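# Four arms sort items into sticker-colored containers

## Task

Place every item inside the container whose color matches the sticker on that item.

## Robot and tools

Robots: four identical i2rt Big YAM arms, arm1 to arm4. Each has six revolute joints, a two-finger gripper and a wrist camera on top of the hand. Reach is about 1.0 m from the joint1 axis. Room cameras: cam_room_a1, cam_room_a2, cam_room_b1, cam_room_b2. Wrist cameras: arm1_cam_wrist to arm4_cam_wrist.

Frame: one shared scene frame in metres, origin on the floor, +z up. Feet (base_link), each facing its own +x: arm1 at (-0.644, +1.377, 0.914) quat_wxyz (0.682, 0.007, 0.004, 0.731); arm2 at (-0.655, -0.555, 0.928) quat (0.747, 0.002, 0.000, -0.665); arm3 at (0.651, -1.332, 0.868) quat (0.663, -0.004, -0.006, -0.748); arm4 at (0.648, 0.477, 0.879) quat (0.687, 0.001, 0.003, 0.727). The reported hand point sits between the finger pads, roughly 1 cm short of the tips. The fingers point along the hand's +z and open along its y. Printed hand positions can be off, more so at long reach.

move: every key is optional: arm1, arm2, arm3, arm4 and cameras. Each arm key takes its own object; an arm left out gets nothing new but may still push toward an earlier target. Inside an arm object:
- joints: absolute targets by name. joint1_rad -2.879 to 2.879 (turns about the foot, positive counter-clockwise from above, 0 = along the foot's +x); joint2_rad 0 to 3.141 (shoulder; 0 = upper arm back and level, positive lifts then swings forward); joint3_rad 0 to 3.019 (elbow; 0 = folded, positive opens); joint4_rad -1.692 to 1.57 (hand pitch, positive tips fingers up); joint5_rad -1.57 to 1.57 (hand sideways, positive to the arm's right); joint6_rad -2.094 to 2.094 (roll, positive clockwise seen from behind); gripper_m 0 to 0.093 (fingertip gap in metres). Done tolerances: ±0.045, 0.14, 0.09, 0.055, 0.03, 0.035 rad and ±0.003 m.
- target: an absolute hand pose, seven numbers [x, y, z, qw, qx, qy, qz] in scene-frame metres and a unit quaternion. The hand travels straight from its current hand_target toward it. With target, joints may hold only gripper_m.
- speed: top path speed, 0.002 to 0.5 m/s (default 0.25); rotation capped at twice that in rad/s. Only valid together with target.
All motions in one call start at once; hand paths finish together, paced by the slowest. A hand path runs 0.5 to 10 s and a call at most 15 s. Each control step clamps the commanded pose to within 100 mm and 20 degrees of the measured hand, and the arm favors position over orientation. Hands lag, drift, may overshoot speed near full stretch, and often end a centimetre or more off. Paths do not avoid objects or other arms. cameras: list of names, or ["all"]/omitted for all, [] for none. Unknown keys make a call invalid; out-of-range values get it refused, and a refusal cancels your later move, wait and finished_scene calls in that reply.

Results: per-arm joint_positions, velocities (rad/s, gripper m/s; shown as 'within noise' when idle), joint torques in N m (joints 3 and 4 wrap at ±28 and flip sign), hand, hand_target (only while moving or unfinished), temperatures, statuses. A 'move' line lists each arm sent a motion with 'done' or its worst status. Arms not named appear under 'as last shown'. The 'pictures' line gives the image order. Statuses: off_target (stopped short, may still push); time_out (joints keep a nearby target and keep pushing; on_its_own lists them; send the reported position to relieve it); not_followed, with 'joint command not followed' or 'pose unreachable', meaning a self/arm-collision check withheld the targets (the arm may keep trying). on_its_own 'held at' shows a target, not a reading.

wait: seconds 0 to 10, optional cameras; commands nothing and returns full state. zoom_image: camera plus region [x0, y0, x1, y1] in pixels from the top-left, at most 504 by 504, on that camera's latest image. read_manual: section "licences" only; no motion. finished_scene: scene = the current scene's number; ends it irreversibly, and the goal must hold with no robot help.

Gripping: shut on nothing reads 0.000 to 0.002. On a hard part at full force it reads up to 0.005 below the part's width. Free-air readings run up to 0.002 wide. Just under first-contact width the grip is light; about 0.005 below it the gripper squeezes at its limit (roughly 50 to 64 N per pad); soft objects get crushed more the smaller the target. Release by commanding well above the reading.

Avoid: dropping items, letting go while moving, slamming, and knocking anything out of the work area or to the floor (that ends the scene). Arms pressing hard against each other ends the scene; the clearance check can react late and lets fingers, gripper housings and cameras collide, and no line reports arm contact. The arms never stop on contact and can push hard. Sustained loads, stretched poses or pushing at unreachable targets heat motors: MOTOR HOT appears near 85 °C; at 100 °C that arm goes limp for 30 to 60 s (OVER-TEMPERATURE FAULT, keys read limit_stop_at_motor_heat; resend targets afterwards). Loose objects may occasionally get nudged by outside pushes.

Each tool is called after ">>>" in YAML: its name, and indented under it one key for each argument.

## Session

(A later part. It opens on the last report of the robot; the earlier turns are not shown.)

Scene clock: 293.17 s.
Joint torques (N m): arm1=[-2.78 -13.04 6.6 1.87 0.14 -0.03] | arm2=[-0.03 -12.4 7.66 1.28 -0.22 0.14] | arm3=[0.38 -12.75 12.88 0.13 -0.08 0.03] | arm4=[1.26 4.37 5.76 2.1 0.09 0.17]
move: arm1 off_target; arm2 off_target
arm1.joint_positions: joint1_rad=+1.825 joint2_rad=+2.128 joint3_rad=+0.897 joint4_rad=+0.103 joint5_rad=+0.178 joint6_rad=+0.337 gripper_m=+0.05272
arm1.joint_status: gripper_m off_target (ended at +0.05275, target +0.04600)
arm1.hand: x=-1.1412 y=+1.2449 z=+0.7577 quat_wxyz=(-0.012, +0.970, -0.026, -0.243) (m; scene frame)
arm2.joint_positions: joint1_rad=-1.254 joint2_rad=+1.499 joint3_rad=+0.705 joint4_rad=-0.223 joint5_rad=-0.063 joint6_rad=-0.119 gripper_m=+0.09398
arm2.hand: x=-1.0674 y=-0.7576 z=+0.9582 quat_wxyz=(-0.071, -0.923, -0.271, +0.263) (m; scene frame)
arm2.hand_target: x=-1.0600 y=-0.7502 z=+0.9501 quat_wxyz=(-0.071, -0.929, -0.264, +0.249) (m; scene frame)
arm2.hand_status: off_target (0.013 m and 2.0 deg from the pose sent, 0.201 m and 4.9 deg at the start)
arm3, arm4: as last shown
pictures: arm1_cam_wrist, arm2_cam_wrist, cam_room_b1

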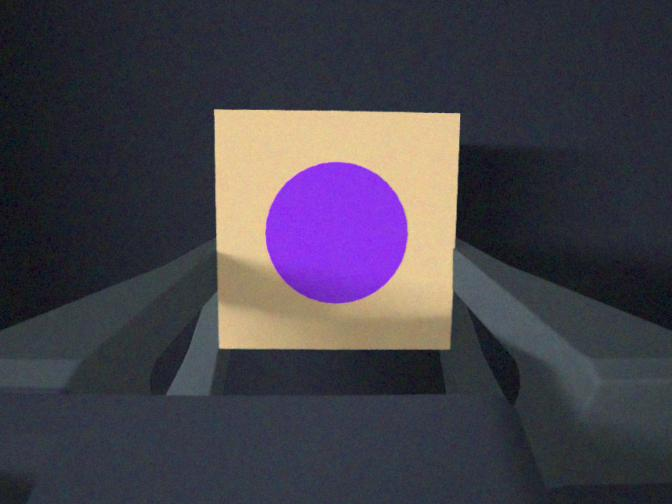

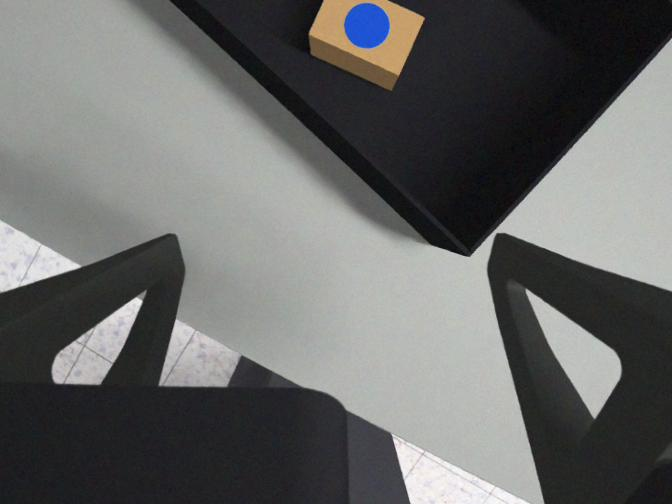

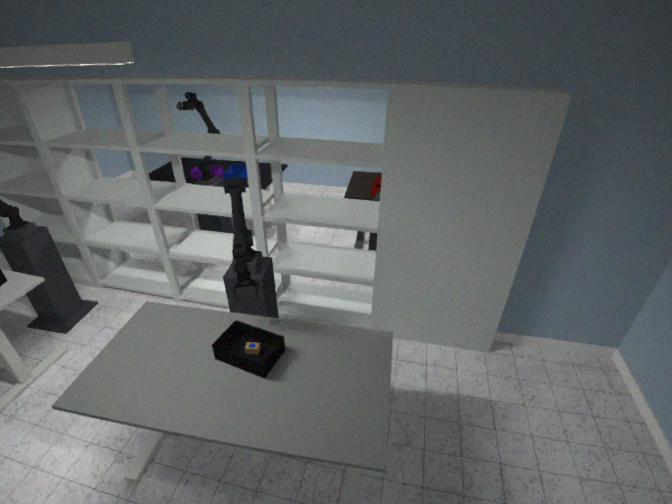

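>>> move:
  arm1: {"target": [-1.08, 1.255, 1.02, 0.0079, -0.9654, 0.0295, 0.2587], "speed": 0.2}
  arm2: {"target": [-1.157, -0.817, 0.841, 0.00998, -0.9770, 0.0469, 0.2077], "speed": 0.2}
  cameras: ["arm1_cam_wrist", "arm2_cam_wrist"]

Scene clock: 328.20 s.
Joint torques (N m): arm1=[-1.38 -7.82 12.6 0.84 0.21 0.11] | arm2=[1.38 -16.62 10.86 0.9 0.38 0.22] | arm3=[0.44 -12.69 12.88 0.17 -0.08 0.03] | arm4=[1.2 4.89 5.97 1.99 0.1 0.17]
move: arm1 off_target; arm2 off_target
arm1.joint_positions: joint1_rad=+1.836 joint2_rad=+1.390 joint3_rad=+0.795 joint4_rad=-0.538 joint5_rad=+0.189 joint6_rad=+0.352 gripper_m=+0.05272
arm1.hand: x=-1.0687 y=+1.2639 z=+1.0017 quat_wxyz=(-0.015, +0.970, -0.029, -0.242) (m; scene frame)
arm1.hand_target: x=-1.0794 y=+1.2552 z=+1.0200 quat_wxyz=(-0.008, +0.965, -0.030, -0.259) (m; scene frame)
arm1.hand_status: off_target (0.023 m and 2.1 deg from the pose sent, 0.269 m and 2.0 deg at the start)
arm2.joint_positions: joint1_rad=-1.140 joint2_rad=+1.992 joint3_rad=+1.073 joint4_rad=-0.308 joint5_rad=+0.245 joint6_rad=+0.595 gripper_m=+0.09398
arm2.hand: x=-1.1476 y=-0.8064 z=+0.8445 quat_wxyz=(+0.011, -0.977, +0.044, +0.207) (m; scene frame)
arm2.hand_target: x=-1.1565 y=-0.8168 z=+0.8412 quat_wxyz=(+0.010, -0.977, +0.047, +0.208) (m; scene frame)
arm2.hand_status: off_target (0.015 m and 0.4 deg from the pose sent, 0.159 m and 38.8 deg at the start)
arm3, arm4: as last shown
pictures: arm1_cam_wrist, arm2_cam_wrist

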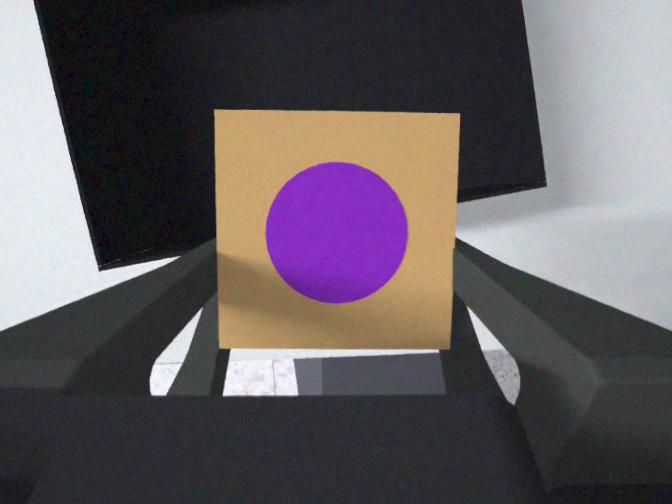

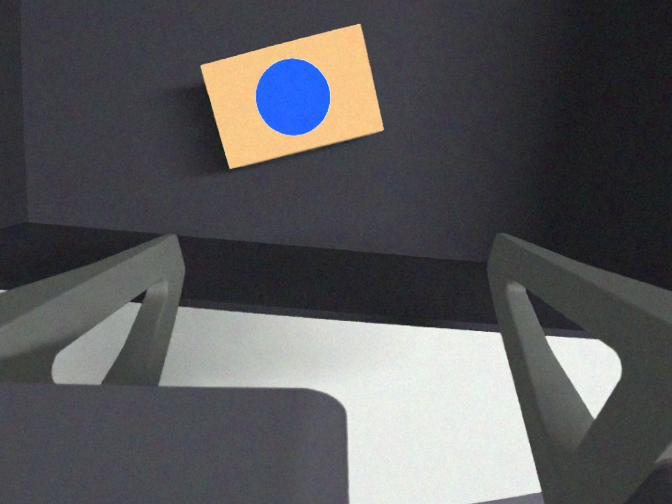

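>>> move:
  arm1: {"joints": {"joint1_rad": -0.2, "joint4_rad": -0.6, "joint2_rad": 0.9, "joint3_rad": 0.95, "joint5_rad": 0, "joint6_rad": 0}}
  arm2: {"target": [-1.192, -0.831, 0.779, 0.00998, -0.9770, 0.0469, 0.2077], "speed": 0.2}
  cameras: ["arm1_cam_wrist", "arm2_cam_wrist"]

Scene clock: 342.53 s.
Joint torques (N m): arm1=[-1.9 -3.02 15.41 1.65 -0.07 -0.05] | arm2=[0.56 -18.26 9.69 1.76 0.2 0.06] | arm3=[0.44 -12.75 12.85 0.16 -0.08 0.03] | arm4=[1.32 4.48 5.78 2.06 0.09 0.14]
move: arm1 done; arm2 off_target
arm1.joint_positions: joint1_rad=-0.197 joint2_rad=+0.902 joint3_rad=+0.912 joint4_rad=-0.595 joint5_rad=+0.002 joint6_rad=+0.007 gripper_m=+0.05273
arm1.joint_status: all done
arm1.hand: x=-0.5829 y=+1.8001 z=+1.2519 quat_wxyz=(-0.350, +0.576, -0.666, -0.319) (m; scene frame)
arm2.joint_positions: joint1_rad=-1.142 joint2_rad=+2.177 joint3_rad=+1.216 joint4_rad=-0.268 joint5_rad=+0.245 joint6_rad=+0.599 gripper_m=+0.09398
arm2.hand: x=-1.1835 y=-0.8263 z=+0.7892 quat_wxyz=(+0.012, -0.977, +0.047, +0.206) (m; scene frame)
arm2.hand_target: x=-1.1915 y=-0.8308 z=+0.7794 quat_wxyz=(+0.010, -0.977, +0.047, +0.208) (m; scene frame)
arm2.hand_status: off_target (0.014 m and 0.3 deg from the pose sent, 0.083 m and 0.4 deg at the start)
arm3, arm4: as last shown
pictures: arm1_cam_wrist, arm2_cam_wrist

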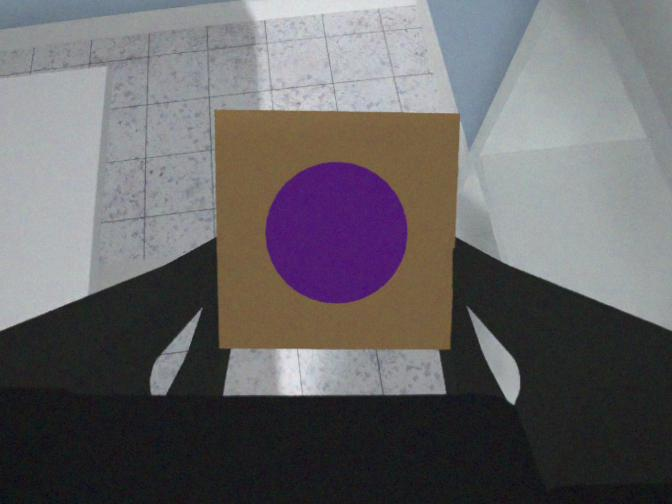

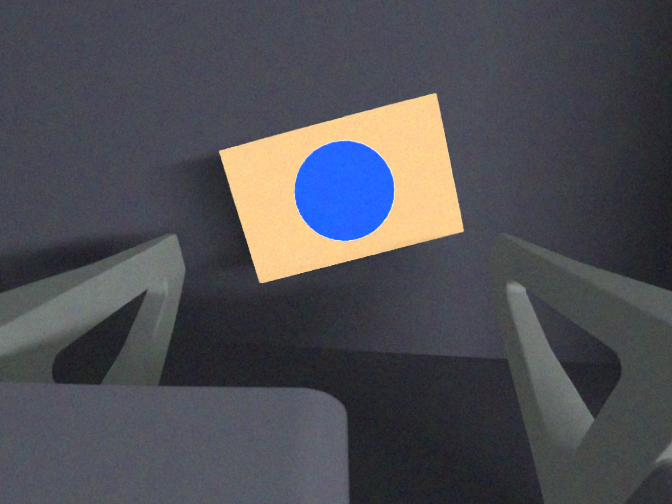

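>>> move:
  arm2: {"target": [-1.205, -0.827, 0.743, 0.00998, -0.9770, 0.0469, 0.2077], "speed": 0.12}
  cameras: ["arm2_cam_wrist"]

Scene clock: 346.40 s.
Joint torques (N m): arm1=[-1.49 -2.67 15.35 1.42 -0.03 -0.05] | arm2=[0.26 -18.49 9.33 1.88 0.34 -0.08] | arm3=[0.32 -12.69 12.88 0.13 -0.09 0.02] | arm4=[1.44 4.66 5.78 2.07 0.08 0.15]
move: arm2 off_target
arm1, arm3, arm4: as last shown
arm1.hand: x=-0.5829 y=+1.8001 z=+1.2519 quat_wxyz=(-0.350, +0.576, -0.666, -0.318) (m; scene frame)
arm2.joint_positions: joint1_rad=-1.157 joint2_rad=+2.265 joint3_rad=+1.264 joint4_rad=-0.223 joint5_rad=+0.235 joint6_rad=+0.596 gripper_m=+0.09398
arm2.hand: x=-1.1962 y=-0.8258 z=+0.7559 quat_wxyz=(+0.008, -0.977, +0.052, +0.206) (m; scene frame)
arm2.hand_target: x=-1.2043 y=-0.8266 z=+0.7434 quat_wxyz=(+0.010, -0.977, +0.047, +0.208) (m; scene frame)
arm2.hand_status: off_target (0.016 m and 0.6 deg from the pose sent, 0.051 m and 0.3 deg at the start)
pictures: arm2_cam_wrist

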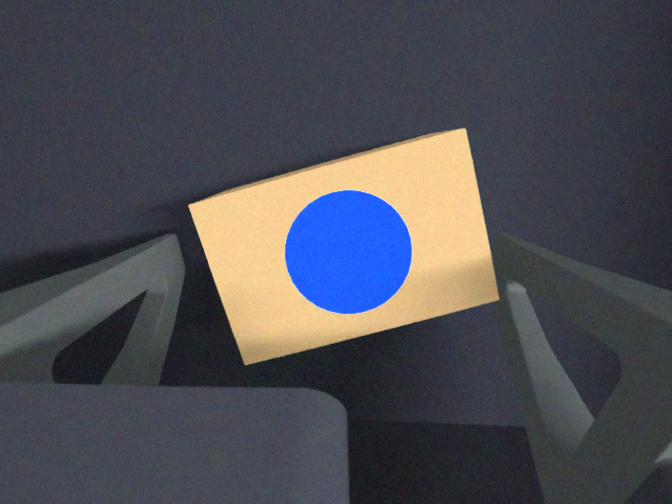

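>>> move:
  arm2: {"joints": {"gripper_m": 0.058}}
  cameras: ["arm2_cam_wrist"]

Scene clock: 349.67 s.
Joint torques (N m): arm1=[-1.9 -2.43 15.39 1.37 -0.06 -0.03] | arm2=[0.38 -18.61 9.33 1.87 0.29 -0.08] | arm3=[0.44 -12.75 12.88 0.13 -0.09 0.03] | arm4=[1.32 5.25 5.81 2.04 0.08 0.16]
move: arm2 off_target
arm1, arm4: as last shown
arm2.joint_positions: joint1_rad=-1.157 joint2_rad=+2.265 joint3_rad=+1.264 joint4_rad=-0.223 joint5_rad=+0.237 joint6_rad=+0.595 gripper_m=+0.07253
arm2.joint_status: gripper_m off_target (ended at +0.07256, target +0.05800)
arm2.hand: x=-1.1964 y=-0.8256 z=+0.7559 quat_wxyz=(+0.009, -0.977, +0.051, +0.206) (m; scene frame)
arm3.joint_positions: joint1_rad=+0.135 joint2_rad=+1.390 joint3_rad=+1.725 joint4_rad=-1.698 joint5_rad=+0.004 joint6_rad=-0.008 gripper_m=+0.09396
arm3.hand: x=+0.6554 y=-1.7579 z=+1.2736 quat_wxyz=(-0.077, -0.695, -0.710, +0.079) (m; scene frame)
pictures: arm2_cam_wrist

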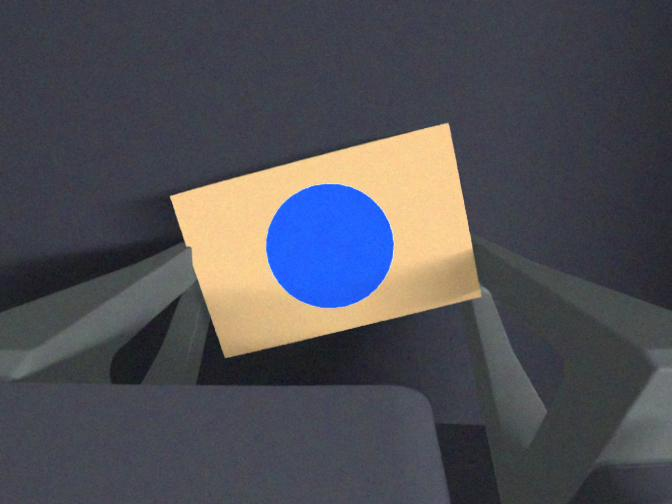

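>>> move:
  arm2: {"target": [-1.196, -0.827, 0.800, 0.00998, -0.9770, 0.0469, 0.2077], "speed": 0.08}
  cameras: ["arm2_cam_wrist"]

Scene clock: 363.97 s.
Joint torques (N m): arm1=[-2.08 -2.32 15.38 1.62 -0.05 -0.09] | arm2=[0.97 -22.18 6.6 0.96 0.39 -0.01] | arm3=[0.38 -12.75 12.88 0.09 -0.08 0.04] | arm4=[1.49 4.66 5.85 2.1 0.08 0.14]
move: arm2 done
arm1, arm3: as last shown
arm2.joint_positions: joint1_rad=-1.157 joint2_rad=+2.175 joint3_rad=+1.258 joint4_rad=-0.288 joint5_rad=+0.237 joint6_rad=+0.595 gripper_m=+0.07253
arm2.hand: x=-1.2028 y=-0.8295 z=+0.8016 quat_wxyz=(+0.003, -0.975, +0.053, +0.214) (m; scene frame)
arm2.hand_target: x=-1.1962 y=-0.8270 z=+0.8001 quat_wxyz=(+0.010, -0.977, +0.047, +0.208) (m; scene frame)
arm2.hand_status: done (0.007 m and 1.3 deg from the pose sent, 0.044 m and 0.6 deg at the start)
arm4.joint_positions: joint1_rad=+1.495 joint2_rad=+0.553 joint3_rad=+1.558 joint4_rad=-0.918 joint5_rad=+0.007 joint6_rad=-0.011 gripper_m=+0.09401
arm4.hand: x=+0.4658 y=+0.4851 z=+1.6106 quat_wxyz=(-0.013, +0.674, -0.007, -0.738) (m; scene frame)
pictures: arm2_cam_wrist

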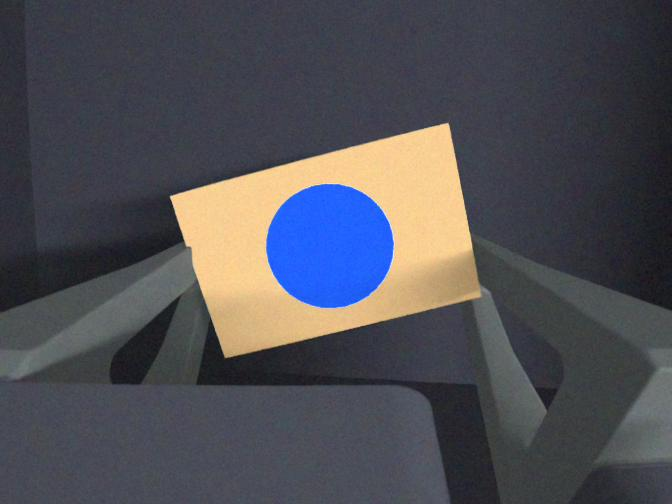

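>>> move:
  arm1: {"joints": {"joint2_rad": 0.55, "joint3_rad": 0.95, "joint4_rad": -1.3}}
  arm2: {"target": [-1.08, -0.79, 1.05, 0.00998, -0.9770, 0.0469, 0.2077], "speed": 0.2}
  arm4: {"joints": {"joint1_rad": 0.9, "joint2_rad": 0.45, "joint3_rad": 1.0, "joint4_rad": -0.9}}
  cameras: ["arm1_cam_wrist", "arm2_cam_wrist", "arm4_cam_wrist"]

>>> move:
  arm1: {"joints": {"joint1_rad": -2.248}}
  arm4: {"joints": {"joint1_rad": 2.18}}
  cameras: ["arm1_cam_wrist", "arm4_cam_wrist", "cam_room_b2"]

Scene clock: 378.93 s.
move: arm1 done; arm2 done; arm4 done
arm1.joint_status: all done
arm2.hand_status: done (0.009 m and 1.3 deg from the pose sent, 0.280 m and 1.2 deg at the start)
arm4.joint_status: all done
pictures: arm1_cam_wrist, arm2_cam_wrist, arm4_cam_wrist

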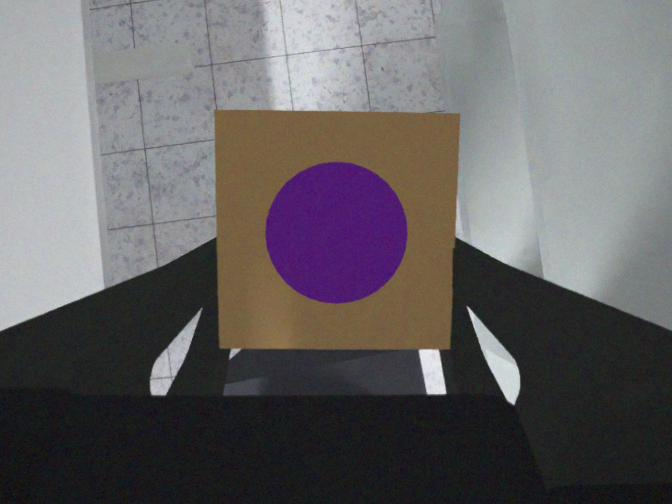

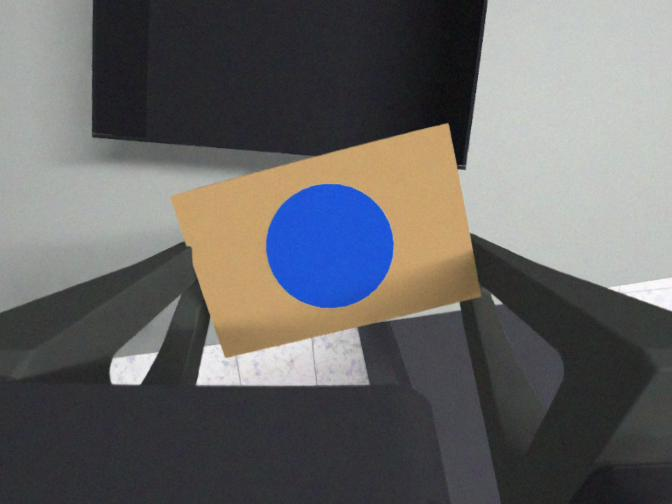

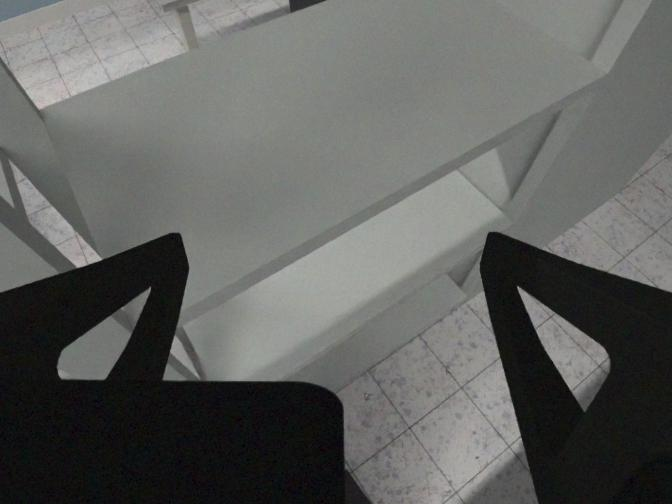

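Scene clock: 381.07 s.
Joint torques (N m): arm1=[-2.43 3.08 14.27 1.18 -0.02 -0.06] | arm2=[1.38 -14.04 9.98 0.95 0.41 0.2] | arm3=[0.38 -12.75 12.86 0.14 -0.07 0.03] | arm4=[1.38 0.97 9.42 1.68 0.07 0.18]
move: arm1 done; arm4 done
arm1.joint_positions: joint1_rad=-2.242 joint2_rad=+0.544 joint3_rad=+0.912 joint4_rad=-1.292 joint5_rad=+0.002 joint6_rad=+0.006 gripper_m=+0.05271
arm1.joint_status: all done
arm1.hand: x=-0.4433 y=+1.2412 z=+1.2364 quat_wxyz=(-0.296, -0.284, -0.907, +0.095) (m; scene frame)
arm2.joint_positions: joint1_rad=-1.099 joint2_rad=+1.486 joint3_rad=+1.058 joint4_rad=-0.785 joint5_rad=+0.258 joint6_rad=+0.635 gripper_m=+0.07253
arm2.hand: x=-1.0868 y=-0.7905 z=+1.0566 quat_wxyz=(+0.004, -0.975, +0.045, +0.217) (m; scene frame)
arm3.joint_positions: joint1_rad=+0.135 joint2_rad=+1.390 joint3_rad=+1.725 joint4_rad=-1.698 joint5_rad=+0.004 joint6_rad=-0.008 gripper_m=+0.09396
arm3.hand: x=+0.6554 y=-1.7579 z=+1.2736 quat_wxyz=(-0.077, -0.695, -0.710, +0.079) (m; scene frame)
arm4.joint_positions: joint1_rad=+2.175 joint2_rad=+0.458 joint3_rad=+0.989 joint4_rad=-0.909 joint5_rad=+0.006 joint6_rad=-0.011 gripper_m=+0.09402
arm4.joint_status: all done
arm4.hand: x=+0.4358 y=+0.3142 z=+1.3422 quat_wxyz=(+0.178, +0.780, +0.271, -0.535) (m; scene frame)
pictures: arm1_cam_wrist, arm4_cam_wrist, cam_room_b2

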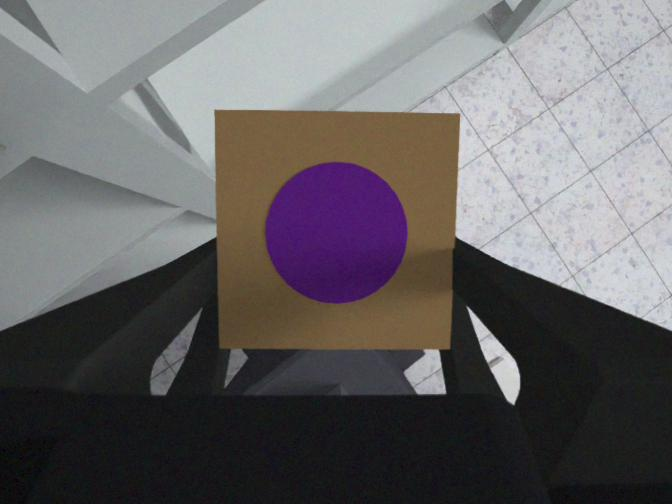

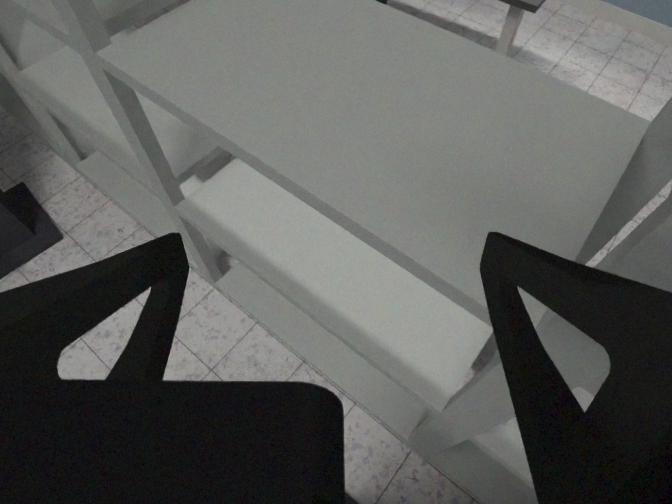

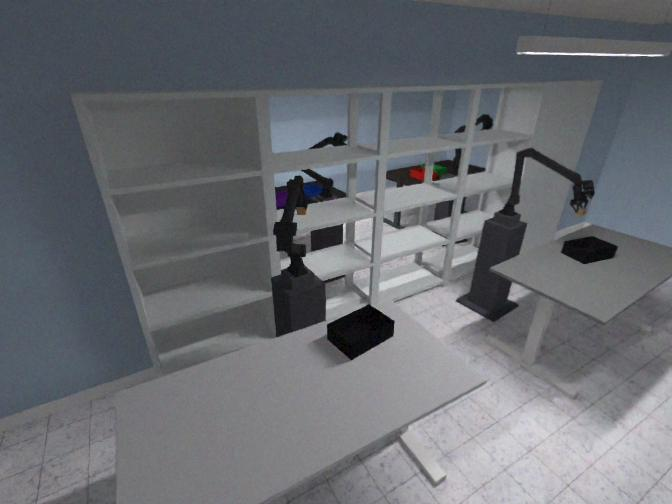

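>>> move:
  arm1: {"target": [-0.233, 1.091, 1.14, 0.2390, 0.2895, 0.9239, -0.0749], "speed": 0.2}
  arm4: {"joints": {"joint1_rad": 0.9}}
  cameras: ["arm1_cam_wrist", "arm4_cam_wrist", "cam_room_b2", "cam_room_a1"]

Scene clock: 439.23 s.
Joint torques (N m): arm1=[-2.73 -9 16.59 1.58 -0.06 -0.06] | arm2=[1.38 -14.1 9.94 0.95 0.42 0.19] | arm3=[0.26 -12.69 12.88 0.1 -0.07 0.02] | arm4=[0.03 1.2 9.55 1.69 0.05 0.16]
Motor temperatures (°C): arm1=[21 24 40 23 21 21 23] | arm2=[24 26 31 22 23 20 25] | arm3=[24 25 34 23 24 23 23] | arm4=[23 22 34 22 24 21 24]
Heat: arm1: hottest joint3_rad 40 °C; arm2: hottest joint3_rad 31 °C; arm3: hottest joint3_rad 34 °C; arm4: hottest joint3_rad 34 °C.
move: arm1 off_target; arm4 done
arm1.joint_positions: joint1_rad=-2.244 joint2_rad=+1.334 joint3_rad=+1.084 joint4_rad=-0.889 joint5_rad=-0.007 joint6_rad=+0.005 gripper_m=+0.05271
arm1.hand: x=-0.2519 y=+1.1094 z=+1.1038 quat_wxyz=(-0.198, -0.292, -0.934, +0.061) (m; scene frame)
arm1.hand_target: x=-0.2354 y=+1.0926 z=+1.1405 quat_wxyz=(-0.239, -0.290, -0.924, +0.075) (m; scene frame)
arm1.hand_status: off_target (0.045 m and 5.1 deg from the pose sent, 0.276 m and 7.3 deg at the start)
arm2, arm3: as last shown
arm4.joint_positions: joint1_rad=+0.904 joint2_rad=+0.458 joint3_rad=+0.989 joint4_rad=-0.909 joint5_rad=+0.007 joint6_rad=-0.011 gripper_m=+0.09404
arm4.joint_status: all done
arm4.hand: x=+0.4295 y=+0.6352 z=+1.3411 quat_wxyz=(-0.173, +0.789, -0.247, -0.535) (m; scene frame)
pictures: arm1_cam_wrist, arm4_cam_wrist, cam_room_a1, cam_room_b2

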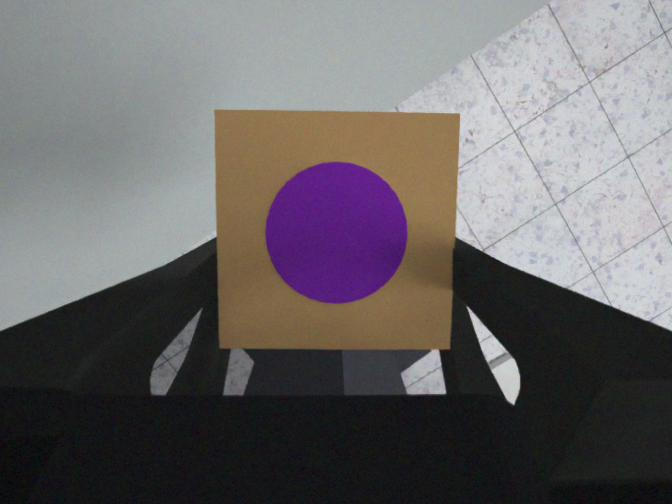

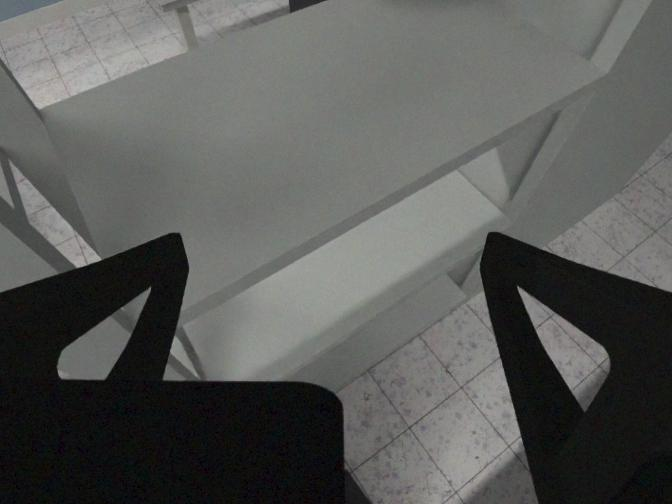

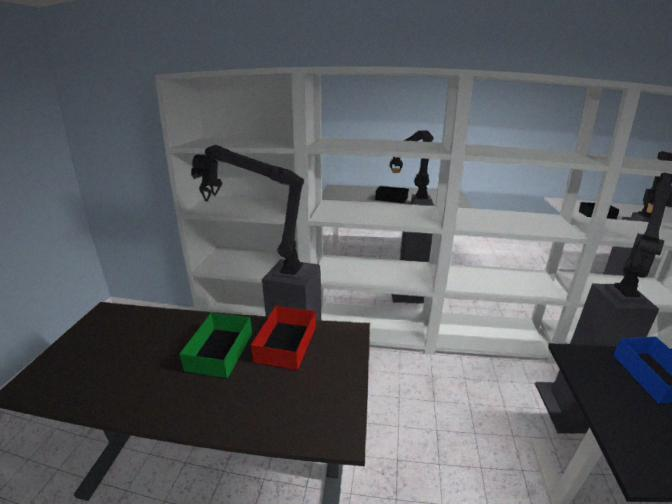

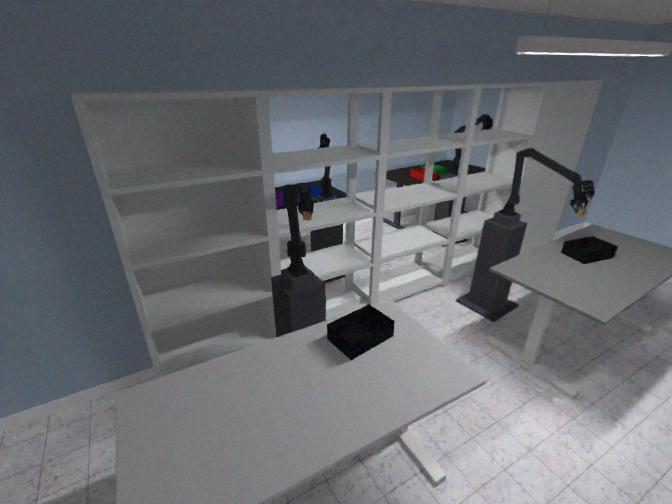

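>>> zoom_image:
  camera: "cam_room_b2"
  region: [250, 150, 400, 262]

>>> zoom_image:
  camera: "cam_room_a1"
  region: [340, 120, 490, 232]

Scaled by 3.360.

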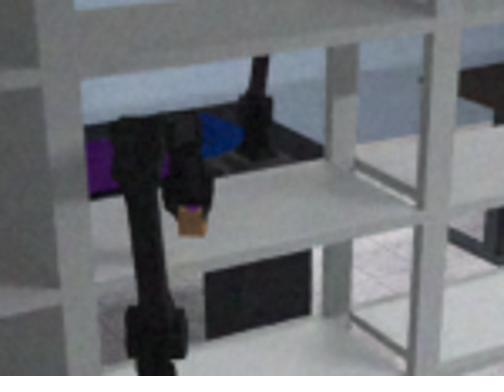

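Scaled by 3.360.

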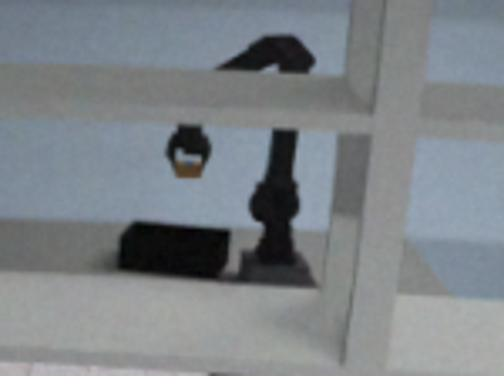

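>>> move:
  arm1: {"target": [0.0, 0.925, 1.16, 0.2710, 0.2867, 0.9150, -0.0849], "speed": 0.12}
  cameras: ["arm1_cam_wrist", "arm4_cam_wrist", "cam_room_b2", "cam_room_a1"]

Scene clock: 488.03 s.
Joint torques (N m): arm1=[-2.84 -19.37 17.8 0.92 -0.05 -0.08] | arm2=[1.38 -14.04 9.92 0.96 0.41 0.2] | arm3=[0.38 -12.86 12.86 0.12 -0.08 0.02] | arm4=[0.32 1.03 9.39 1.8 0.05 0.14]
move: arm1 off_target
arm1.joint_positions: joint1_rad=-2.244 joint2_rad=+2.064 joint3_rad=+2.080 joint4_rad=-1.051 joint5_rad=-0.008 joint6_rad=+0.004 gripper_m=+0.05271
arm1.hand: x=-0.0076 y=+0.9406 z=+1.1299 quat_wxyz=(-0.247, -0.287, -0.922, +0.076) (m; scene frame)
arm1.hand_target: x=-0.0018 y=+0.9264 z=+1.1602 quat_wxyz=(-0.272, -0.287, -0.915, +0.085) (m; scene frame)
arm1.hand_status: off_target (0.035 m and 3.1 deg from the pose sent, 0.317 m and 9.1 deg at the start)
arm2, arm3, arm4: as last shown
pictures: arm1_cam_wrist, arm4_cam_wrist, cam_room_a1, cam_room_b2

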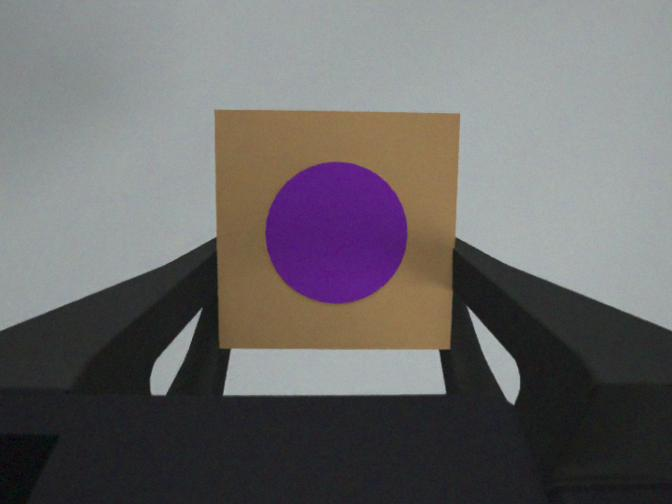

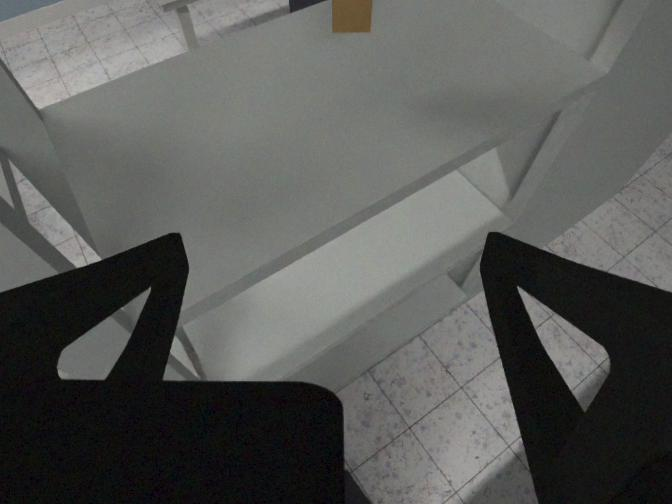

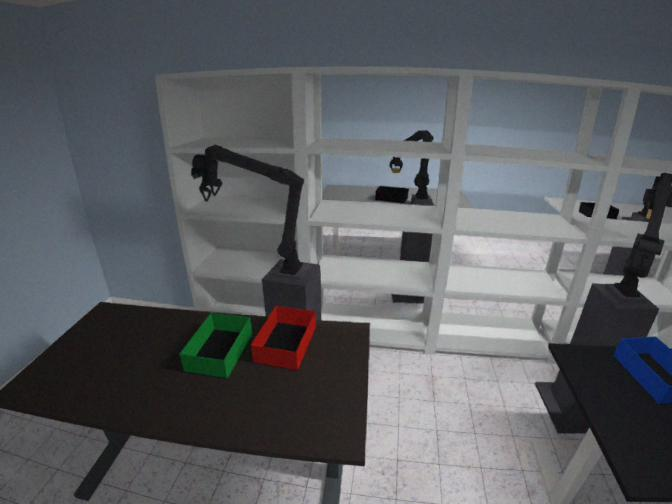

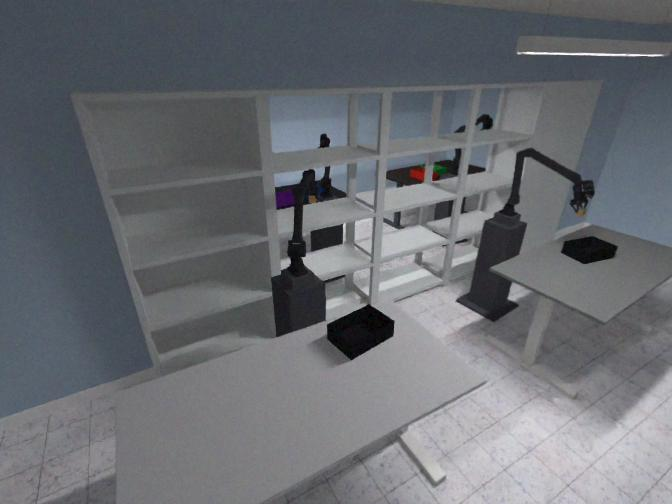

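>>> move:
  arm1: {"target": [0.0, 0.925, 1.11, 0.2710, 0.2867, 0.9150, -0.0849], "speed": 0.1}
  cameras: ["arm4_cam_wrist"]

>>> move:
  arm1: {"target": [0.0, 0.925, 1.085, 0.2710, 0.2867, 0.9150, -0.0849], "speed": 0.05}
  cameras: ["arm4_cam_wrist", "cam_room_a1"]

Scene clock: 503.10 s.
move: arm1 off_target
arm1.hand_status: off_target (0.012 m and 1.5 deg from the pose sent, 0.026 m and 3.1 deg at the start)
pictures: arm4_cam_wrist

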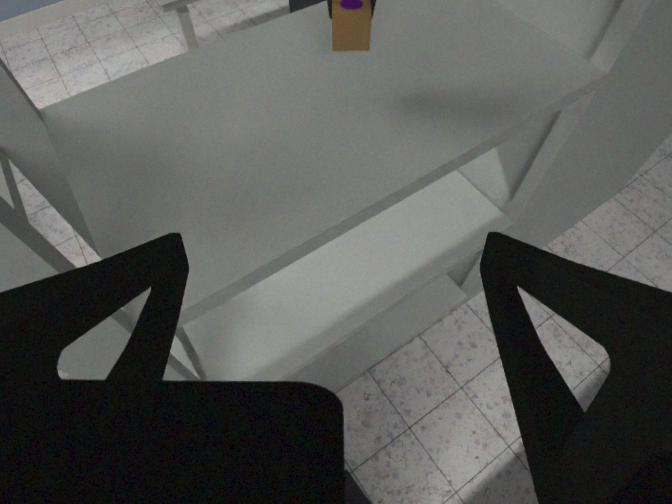

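Scene clock: 504.10 s.
Joint torques (N m): arm1=[-2.73 -19.31 11.86 2.19 -0.06 -0.04] | arm2=[1.38 -14.15 9.95 0.92 0.42 0.2] | arm3=[0.44 -12.75 12.88 0.13 -0.07 0.02] | arm4=[0.5 0.38 9.43 1.78 0.03 0.15]
move: arm1 off_target
arm1.joint_positions: joint1_rad=-2.244 joint2_rad=+2.075 joint3_rad=+1.974 joint4_rad=-0.897 joint5_rad=-0.009 joint6_rad=+0.004 gripper_m=+0.05271
arm1.hand: x=-0.0008 y=+0.9356 z=+1.0870 quat_wxyz=(-0.264, -0.286, -0.918, +0.081) (m; scene frame)
arm1.hand_target: x=-0.0001 y=+0.9253 z=+1.0851 quat_wxyz=(-0.271, -0.287, -0.915, +0.085) (m; scene frame)
arm1.hand_status: off_target (0.011 m and 1.0 deg from the pose sent, 0.024 m and 1.5 deg at the start)
arm2.joint_positions: joint1_rad=-1.099 joint2_rad=+1.486 joint3_rad=+1.058 joint4_rad=-0.785 joint5_rad=+0.258 joint6_rad=+0.635 gripper_m=+0.07253
arm2.hand: x=-1.0868 y=-0.7905 z=+1.0566 quat_wxyz=(+0.004, -0.975, +0.045, +0.217) (m; scene frame)
arm3.joint_positions: joint1_rad=+0.135 joint2_rad=+1.390 joint3_rad=+1.725 joint4_rad=-1.698 joint5_rad=+0.004 joint6_rad=-0.008 gripper_m=+0.09396
arm3.hand: x=+0.6554 y=-1.7579 z=+1.2736 quat_wxyz=(-0.077, -0.695, -0.710, +0.079) (m; scene frame)
arm4.joint_positions: joint1_rad=+0.904 joint2_rad=+0.458 joint3_rad=+0.989 joint4_rad=-0.909 joint5_rad=+0.007 joint6_rad=-0.011 gripper_m=+0.09404
arm4.hand: x=+0.4295 y=+0.6352 z=+1.3411 quat_wxyz=(-0.173, +0.789, -0.247, -0.535) (m; scene frame)
pictures: arm4_cam_wrist, cam_room_a1

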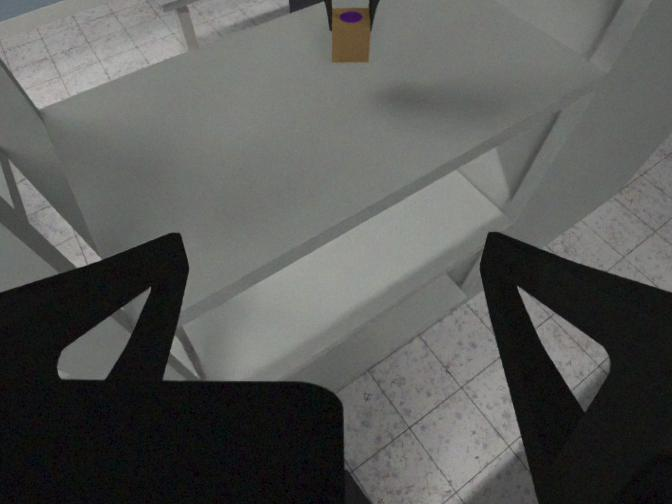

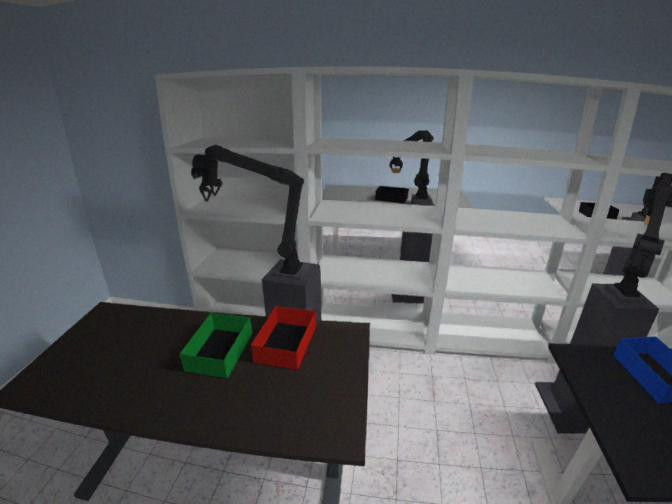

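>>> move:
  arm1: {"target": [0.0, 0.922, 1.06, 0.2680, 0.2867, 0.9150, -0.0849], "speed": 0.05}
  cameras: ["arm4_cam_wrist"]

>>> move:
  arm1: {"target": [0.0, 0.922, 1.048, 0.2680, 0.2867, 0.9150, -0.0849], "speed": 0.05}
  cameras: ["arm4_cam_wrist"]

Scene clock: 516.07 s.
move: arm1 off_target
arm1.hand_status: off_target (0.011 m and 1.3 deg from the pose sent, 0.030 m and 0.8 deg at the start)
pictures: arm4_cam_wrist

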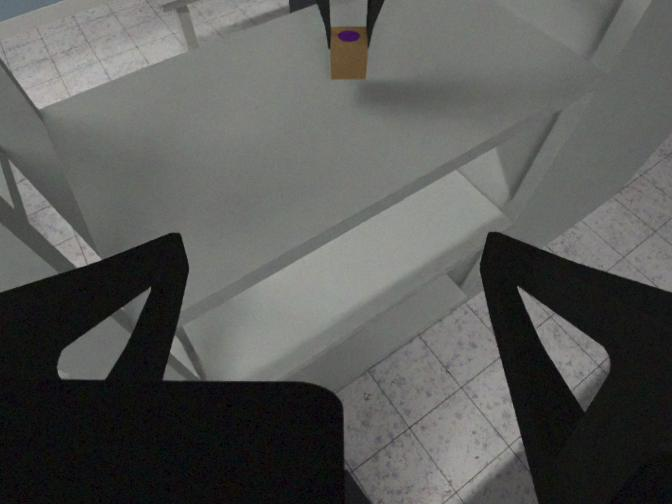

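Scene clock: 517.03 s.
Joint torques (N m): arm1=[-3.02 -19.31 11.55 2.14 0.01 -0.03] | arm2=[1.26 -14.15 9.94 0.95 0.41 0.19] | arm3=[0.38 -12.69 12.88 0.16 -0.09 0.02] | arm4=[0.38 0.85 9.44 1.68 0.07 0.14]
move: arm1 off_target
arm1.joint_positions: joint1_rad=-2.247 joint2_rad=+2.099 joint3_rad=+1.923 joint4_rad=-0.824 joint5_rad=-0.009 joint6_rad=+0.001 gripper_m=+0.05271
arm1.hand: x=-0.0003 y=+0.9325 z=+1.0519 quat_wxyz=(-0.262, -0.286, -0.918, +0.081) (m; scene frame)
arm1.hand_target: x=-0.0002 y=+0.9223 z=+1.0480 quat_wxyz=(-0.268, -0.287, -0.916, +0.085) (m; scene frame)
arm1.hand_status: off_target (0.011 m and 0.9 deg from the pose sent, 0.015 m and 1.3 deg at the start)
arm2.joint_positions: joint1_rad=-1.099 joint2_rad=+1.486 joint3_rad=+1.058 joint4_rad=-0.785 joint5_rad=+0.258 joint6_rad=+0.635 gripper_m=+0.07253
arm2.hand: x=-1.0868 y=-0.7905 z=+1.0566 quat_wxyz=(+0.004, -0.975, +0.045, +0.217) (m; scene frame)
arm3.joint_positions: joint1_rad=+0.135 joint2_rad=+1.390 joint3_rad=+1.725 joint4_rad=-1.698 joint5_rad=+0.004 joint6_rad=-0.008 gripper_m=+0.09396
arm3.hand: x=+0.6554 y=-1.7579 z=+1.2736 quat_wxyz=(-0.077, -0.695, -0.710, +0.079) (m; scene frame)
arm4.joint_positions: joint1_rad=+0.904 joint2_rad=+0.458 joint3_rad=+0.989 joint4_rad=-0.909 joint5_rad=+0.007 joint6_rad=-0.011 gripper_m=+0.09404
arm4.hand: x=+0.4295 y=+0.6352 z=+1.3411 quat_wxyz=(-0.173, +0.789, -0.247, -0.535) (m; scene frame)
pictures: arm4_cam_wrist

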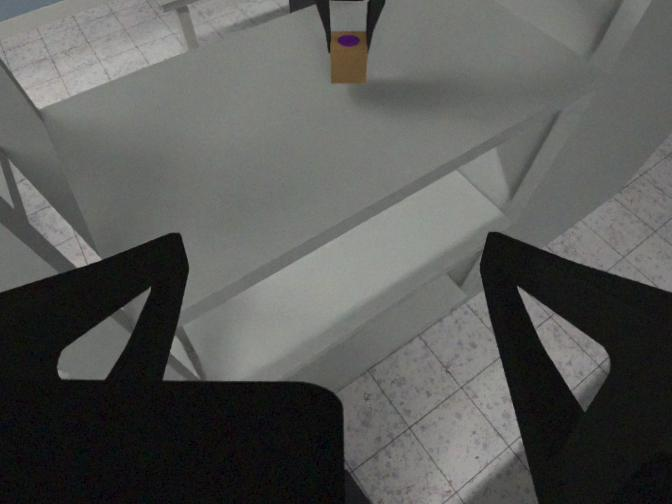

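>>> move:
  arm1: {"target": [0.0, 0.920, 1.030, 0.2650, 0.2867, 0.9160, -0.0849], "speed": 0.05}
  cameras: ["arm4_cam_wrist"]

>>> zoom_image:
  camera: "arm4_cam_wrist"
  region: [280, 0, 460, 135]

>>> move:
  arm1: {"target": [0.0, 0.920, 1.018, 0.2650, 0.2867, 0.9160, -0.0849], "speed": 0.05}
  cameras: ["arm4_cam_wrist"]

>>> zoom_image:
  camera: "arm4_cam_wrist"
  region: [280, 0, 460, 135]

Scene clock: 522.90 s.
move: arm1 off_target
arm1.hand_status: off_target (0.011 m and 1.1 deg from the pose sent, 0.025 m and 0.6 deg at the start)
pictures: arm4_cam_wrist

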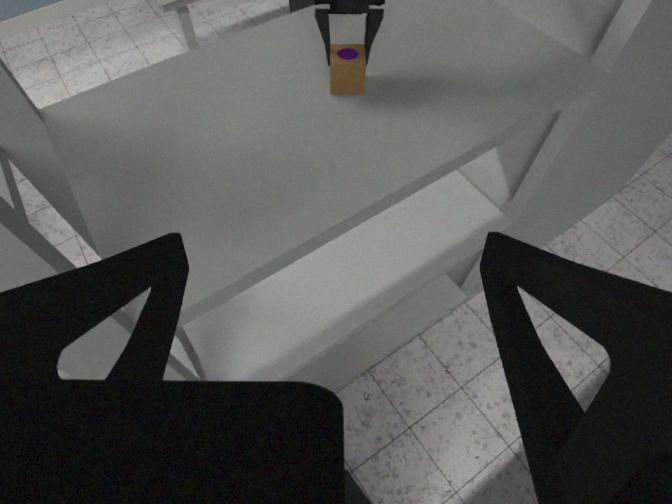

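Scaled by 2.800.

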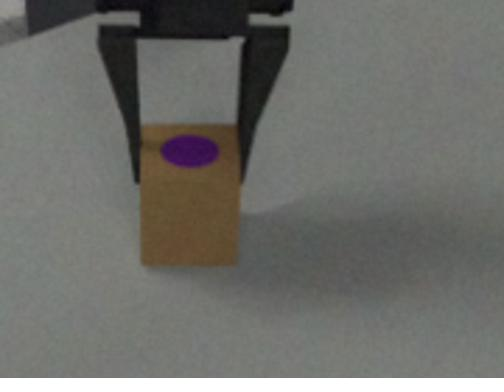

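Scene clock: 523.87 s.
Joint torques (N m): arm1=[-3.19 -19.31 10.85 2.14 0.02 -0.03] | arm2=[1.38 -14.1 9.94 0.95 0.4 0.2] | arm3=[0.44 -12.69 12.82 0.09 -0.08 0.02] | arm4=[0.32 0.38 9.51 1.8 0.07 0.16]
move: arm1 off_target
arm1.joint_positions: joint1_rad=-2.248 joint2_rad=+2.121 joint3_rad=+1.898 joint4_rad=-0.769 joint5_rad=-0.009 joint6_rad=-0.002 gripper_m=+0.05271
arm1.hand: x=+0.0024 y=+0.9290 z=+1.0304 quat_wxyz=(-0.266, -0.285, -0.917, +0.083) (m; scene frame)
arm1.hand_target: x=-0.0004 y=+0.9202 z=+1.0183 quat_wxyz=(-0.265, -0.287, -0.917, +0.085) (m; scene frame)
arm1.hand_status: off_target (0.015 m and 0.3 deg from the pose sent, 0.017 m and 1.1 deg at the start)
arm2.joint_positions: joint1_rad=-1.099 joint2_rad=+1.486 joint3_rad=+1.058 joint4_rad=-0.785 joint5_rad=+0.258 joint6_rad=+0.635 gripper_m=+0.07253
arm2.hand: x=-1.0868 y=-0.7905 z=+1.0566 quat_wxyz=(+0.004, -0.975, +0.045, +0.217) (m; scene frame)
arm3.joint_positions: joint1_rad=+0.135 joint2_rad=+1.390 joint3_rad=+1.725 joint4_rad=-1.698 joint5_rad=+0.004 joint6_rad=-0.008 gripper_m=+0.09396
arm3.hand: x=+0.6554 y=-1.7579 z=+1.2736 quat_wxyz=(-0.077, -0.695, -0.710, +0.079) (m; scene frame)
arm4.joint_positions: joint1_rad=+0.904 joint2_rad=+0.458 joint3_rad=+0.989 joint4_rad=-0.909 joint5_rad=+0.007 joint6_rad=-0.011 gripper_m=+0.09404
arm4.hand: x=+0.4295 y=+0.6352 z=+1.3411 quat_wxyz=(-0.173, +0.789, -0.247, -0.535) (m; scene frame)
pictures: arm4_cam_wrist

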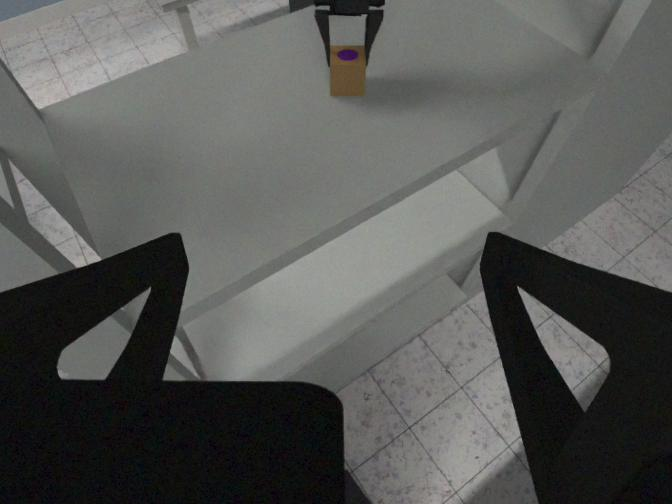

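Scaled by 2.800.

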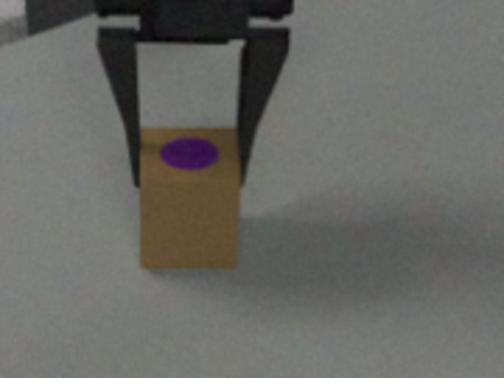

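>>> move:
  arm1: {"joints": {"gripper_m": 0.085}}
  cameras: ["arm1_cam_wrist", "arm4_cam_wrist"]

Scene clock: 527.77 s.
Joint torques (N m): arm1=[-2.32 -19.08 11.33 1.85 -0.02 -0.06] | arm2=[1.38 -14.04 9.92 0.95 0.41 0.21] | arm3=[0.26 -12.75 12.89 0.16 -0.07 0.03] | arm4=[0.5 1.03 9.54 1.61 0.03 0.15]
move: arm1 done
arm1.joint_positions: joint1_rad=-2.248 joint2_rad=+2.121 joint3_rad=+1.892 joint4_rad=-0.767 joint5_rad=-0.009 joint6_rad=-0.002 gripper_m=+0.08496
arm1.joint_status: all done
arm1.hand: x=+0.0014 y=+0.9297 z=+1.0276 quat_wxyz=(-0.264, -0.285, -0.918, +0.082) (m; scene frame)
arm2, arm3, arm4: as last shown
pictures: arm1_cam_wrist, arm4_cam_wrist

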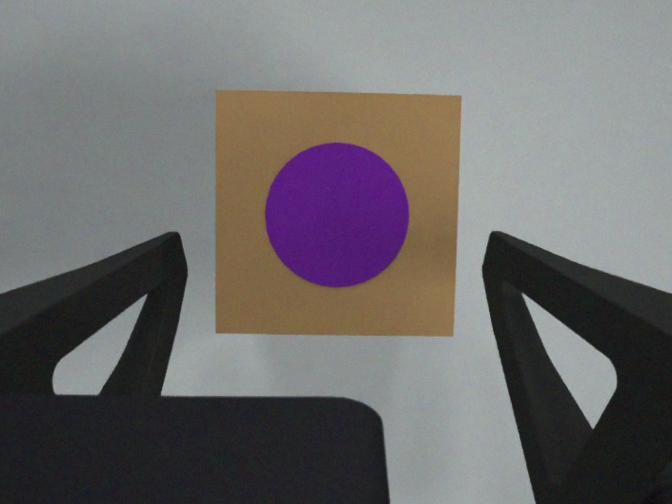

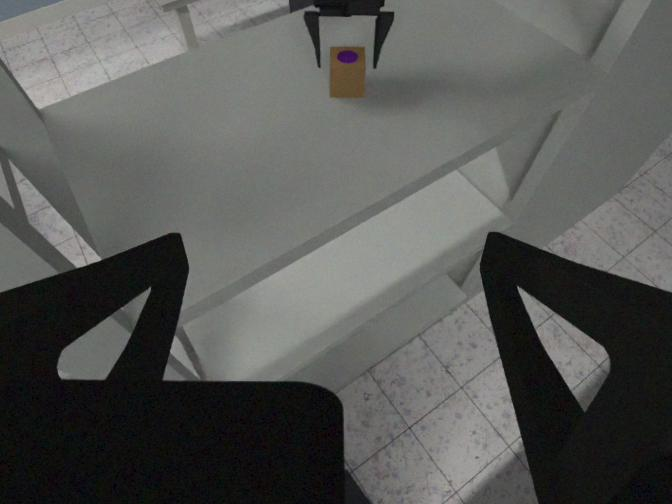

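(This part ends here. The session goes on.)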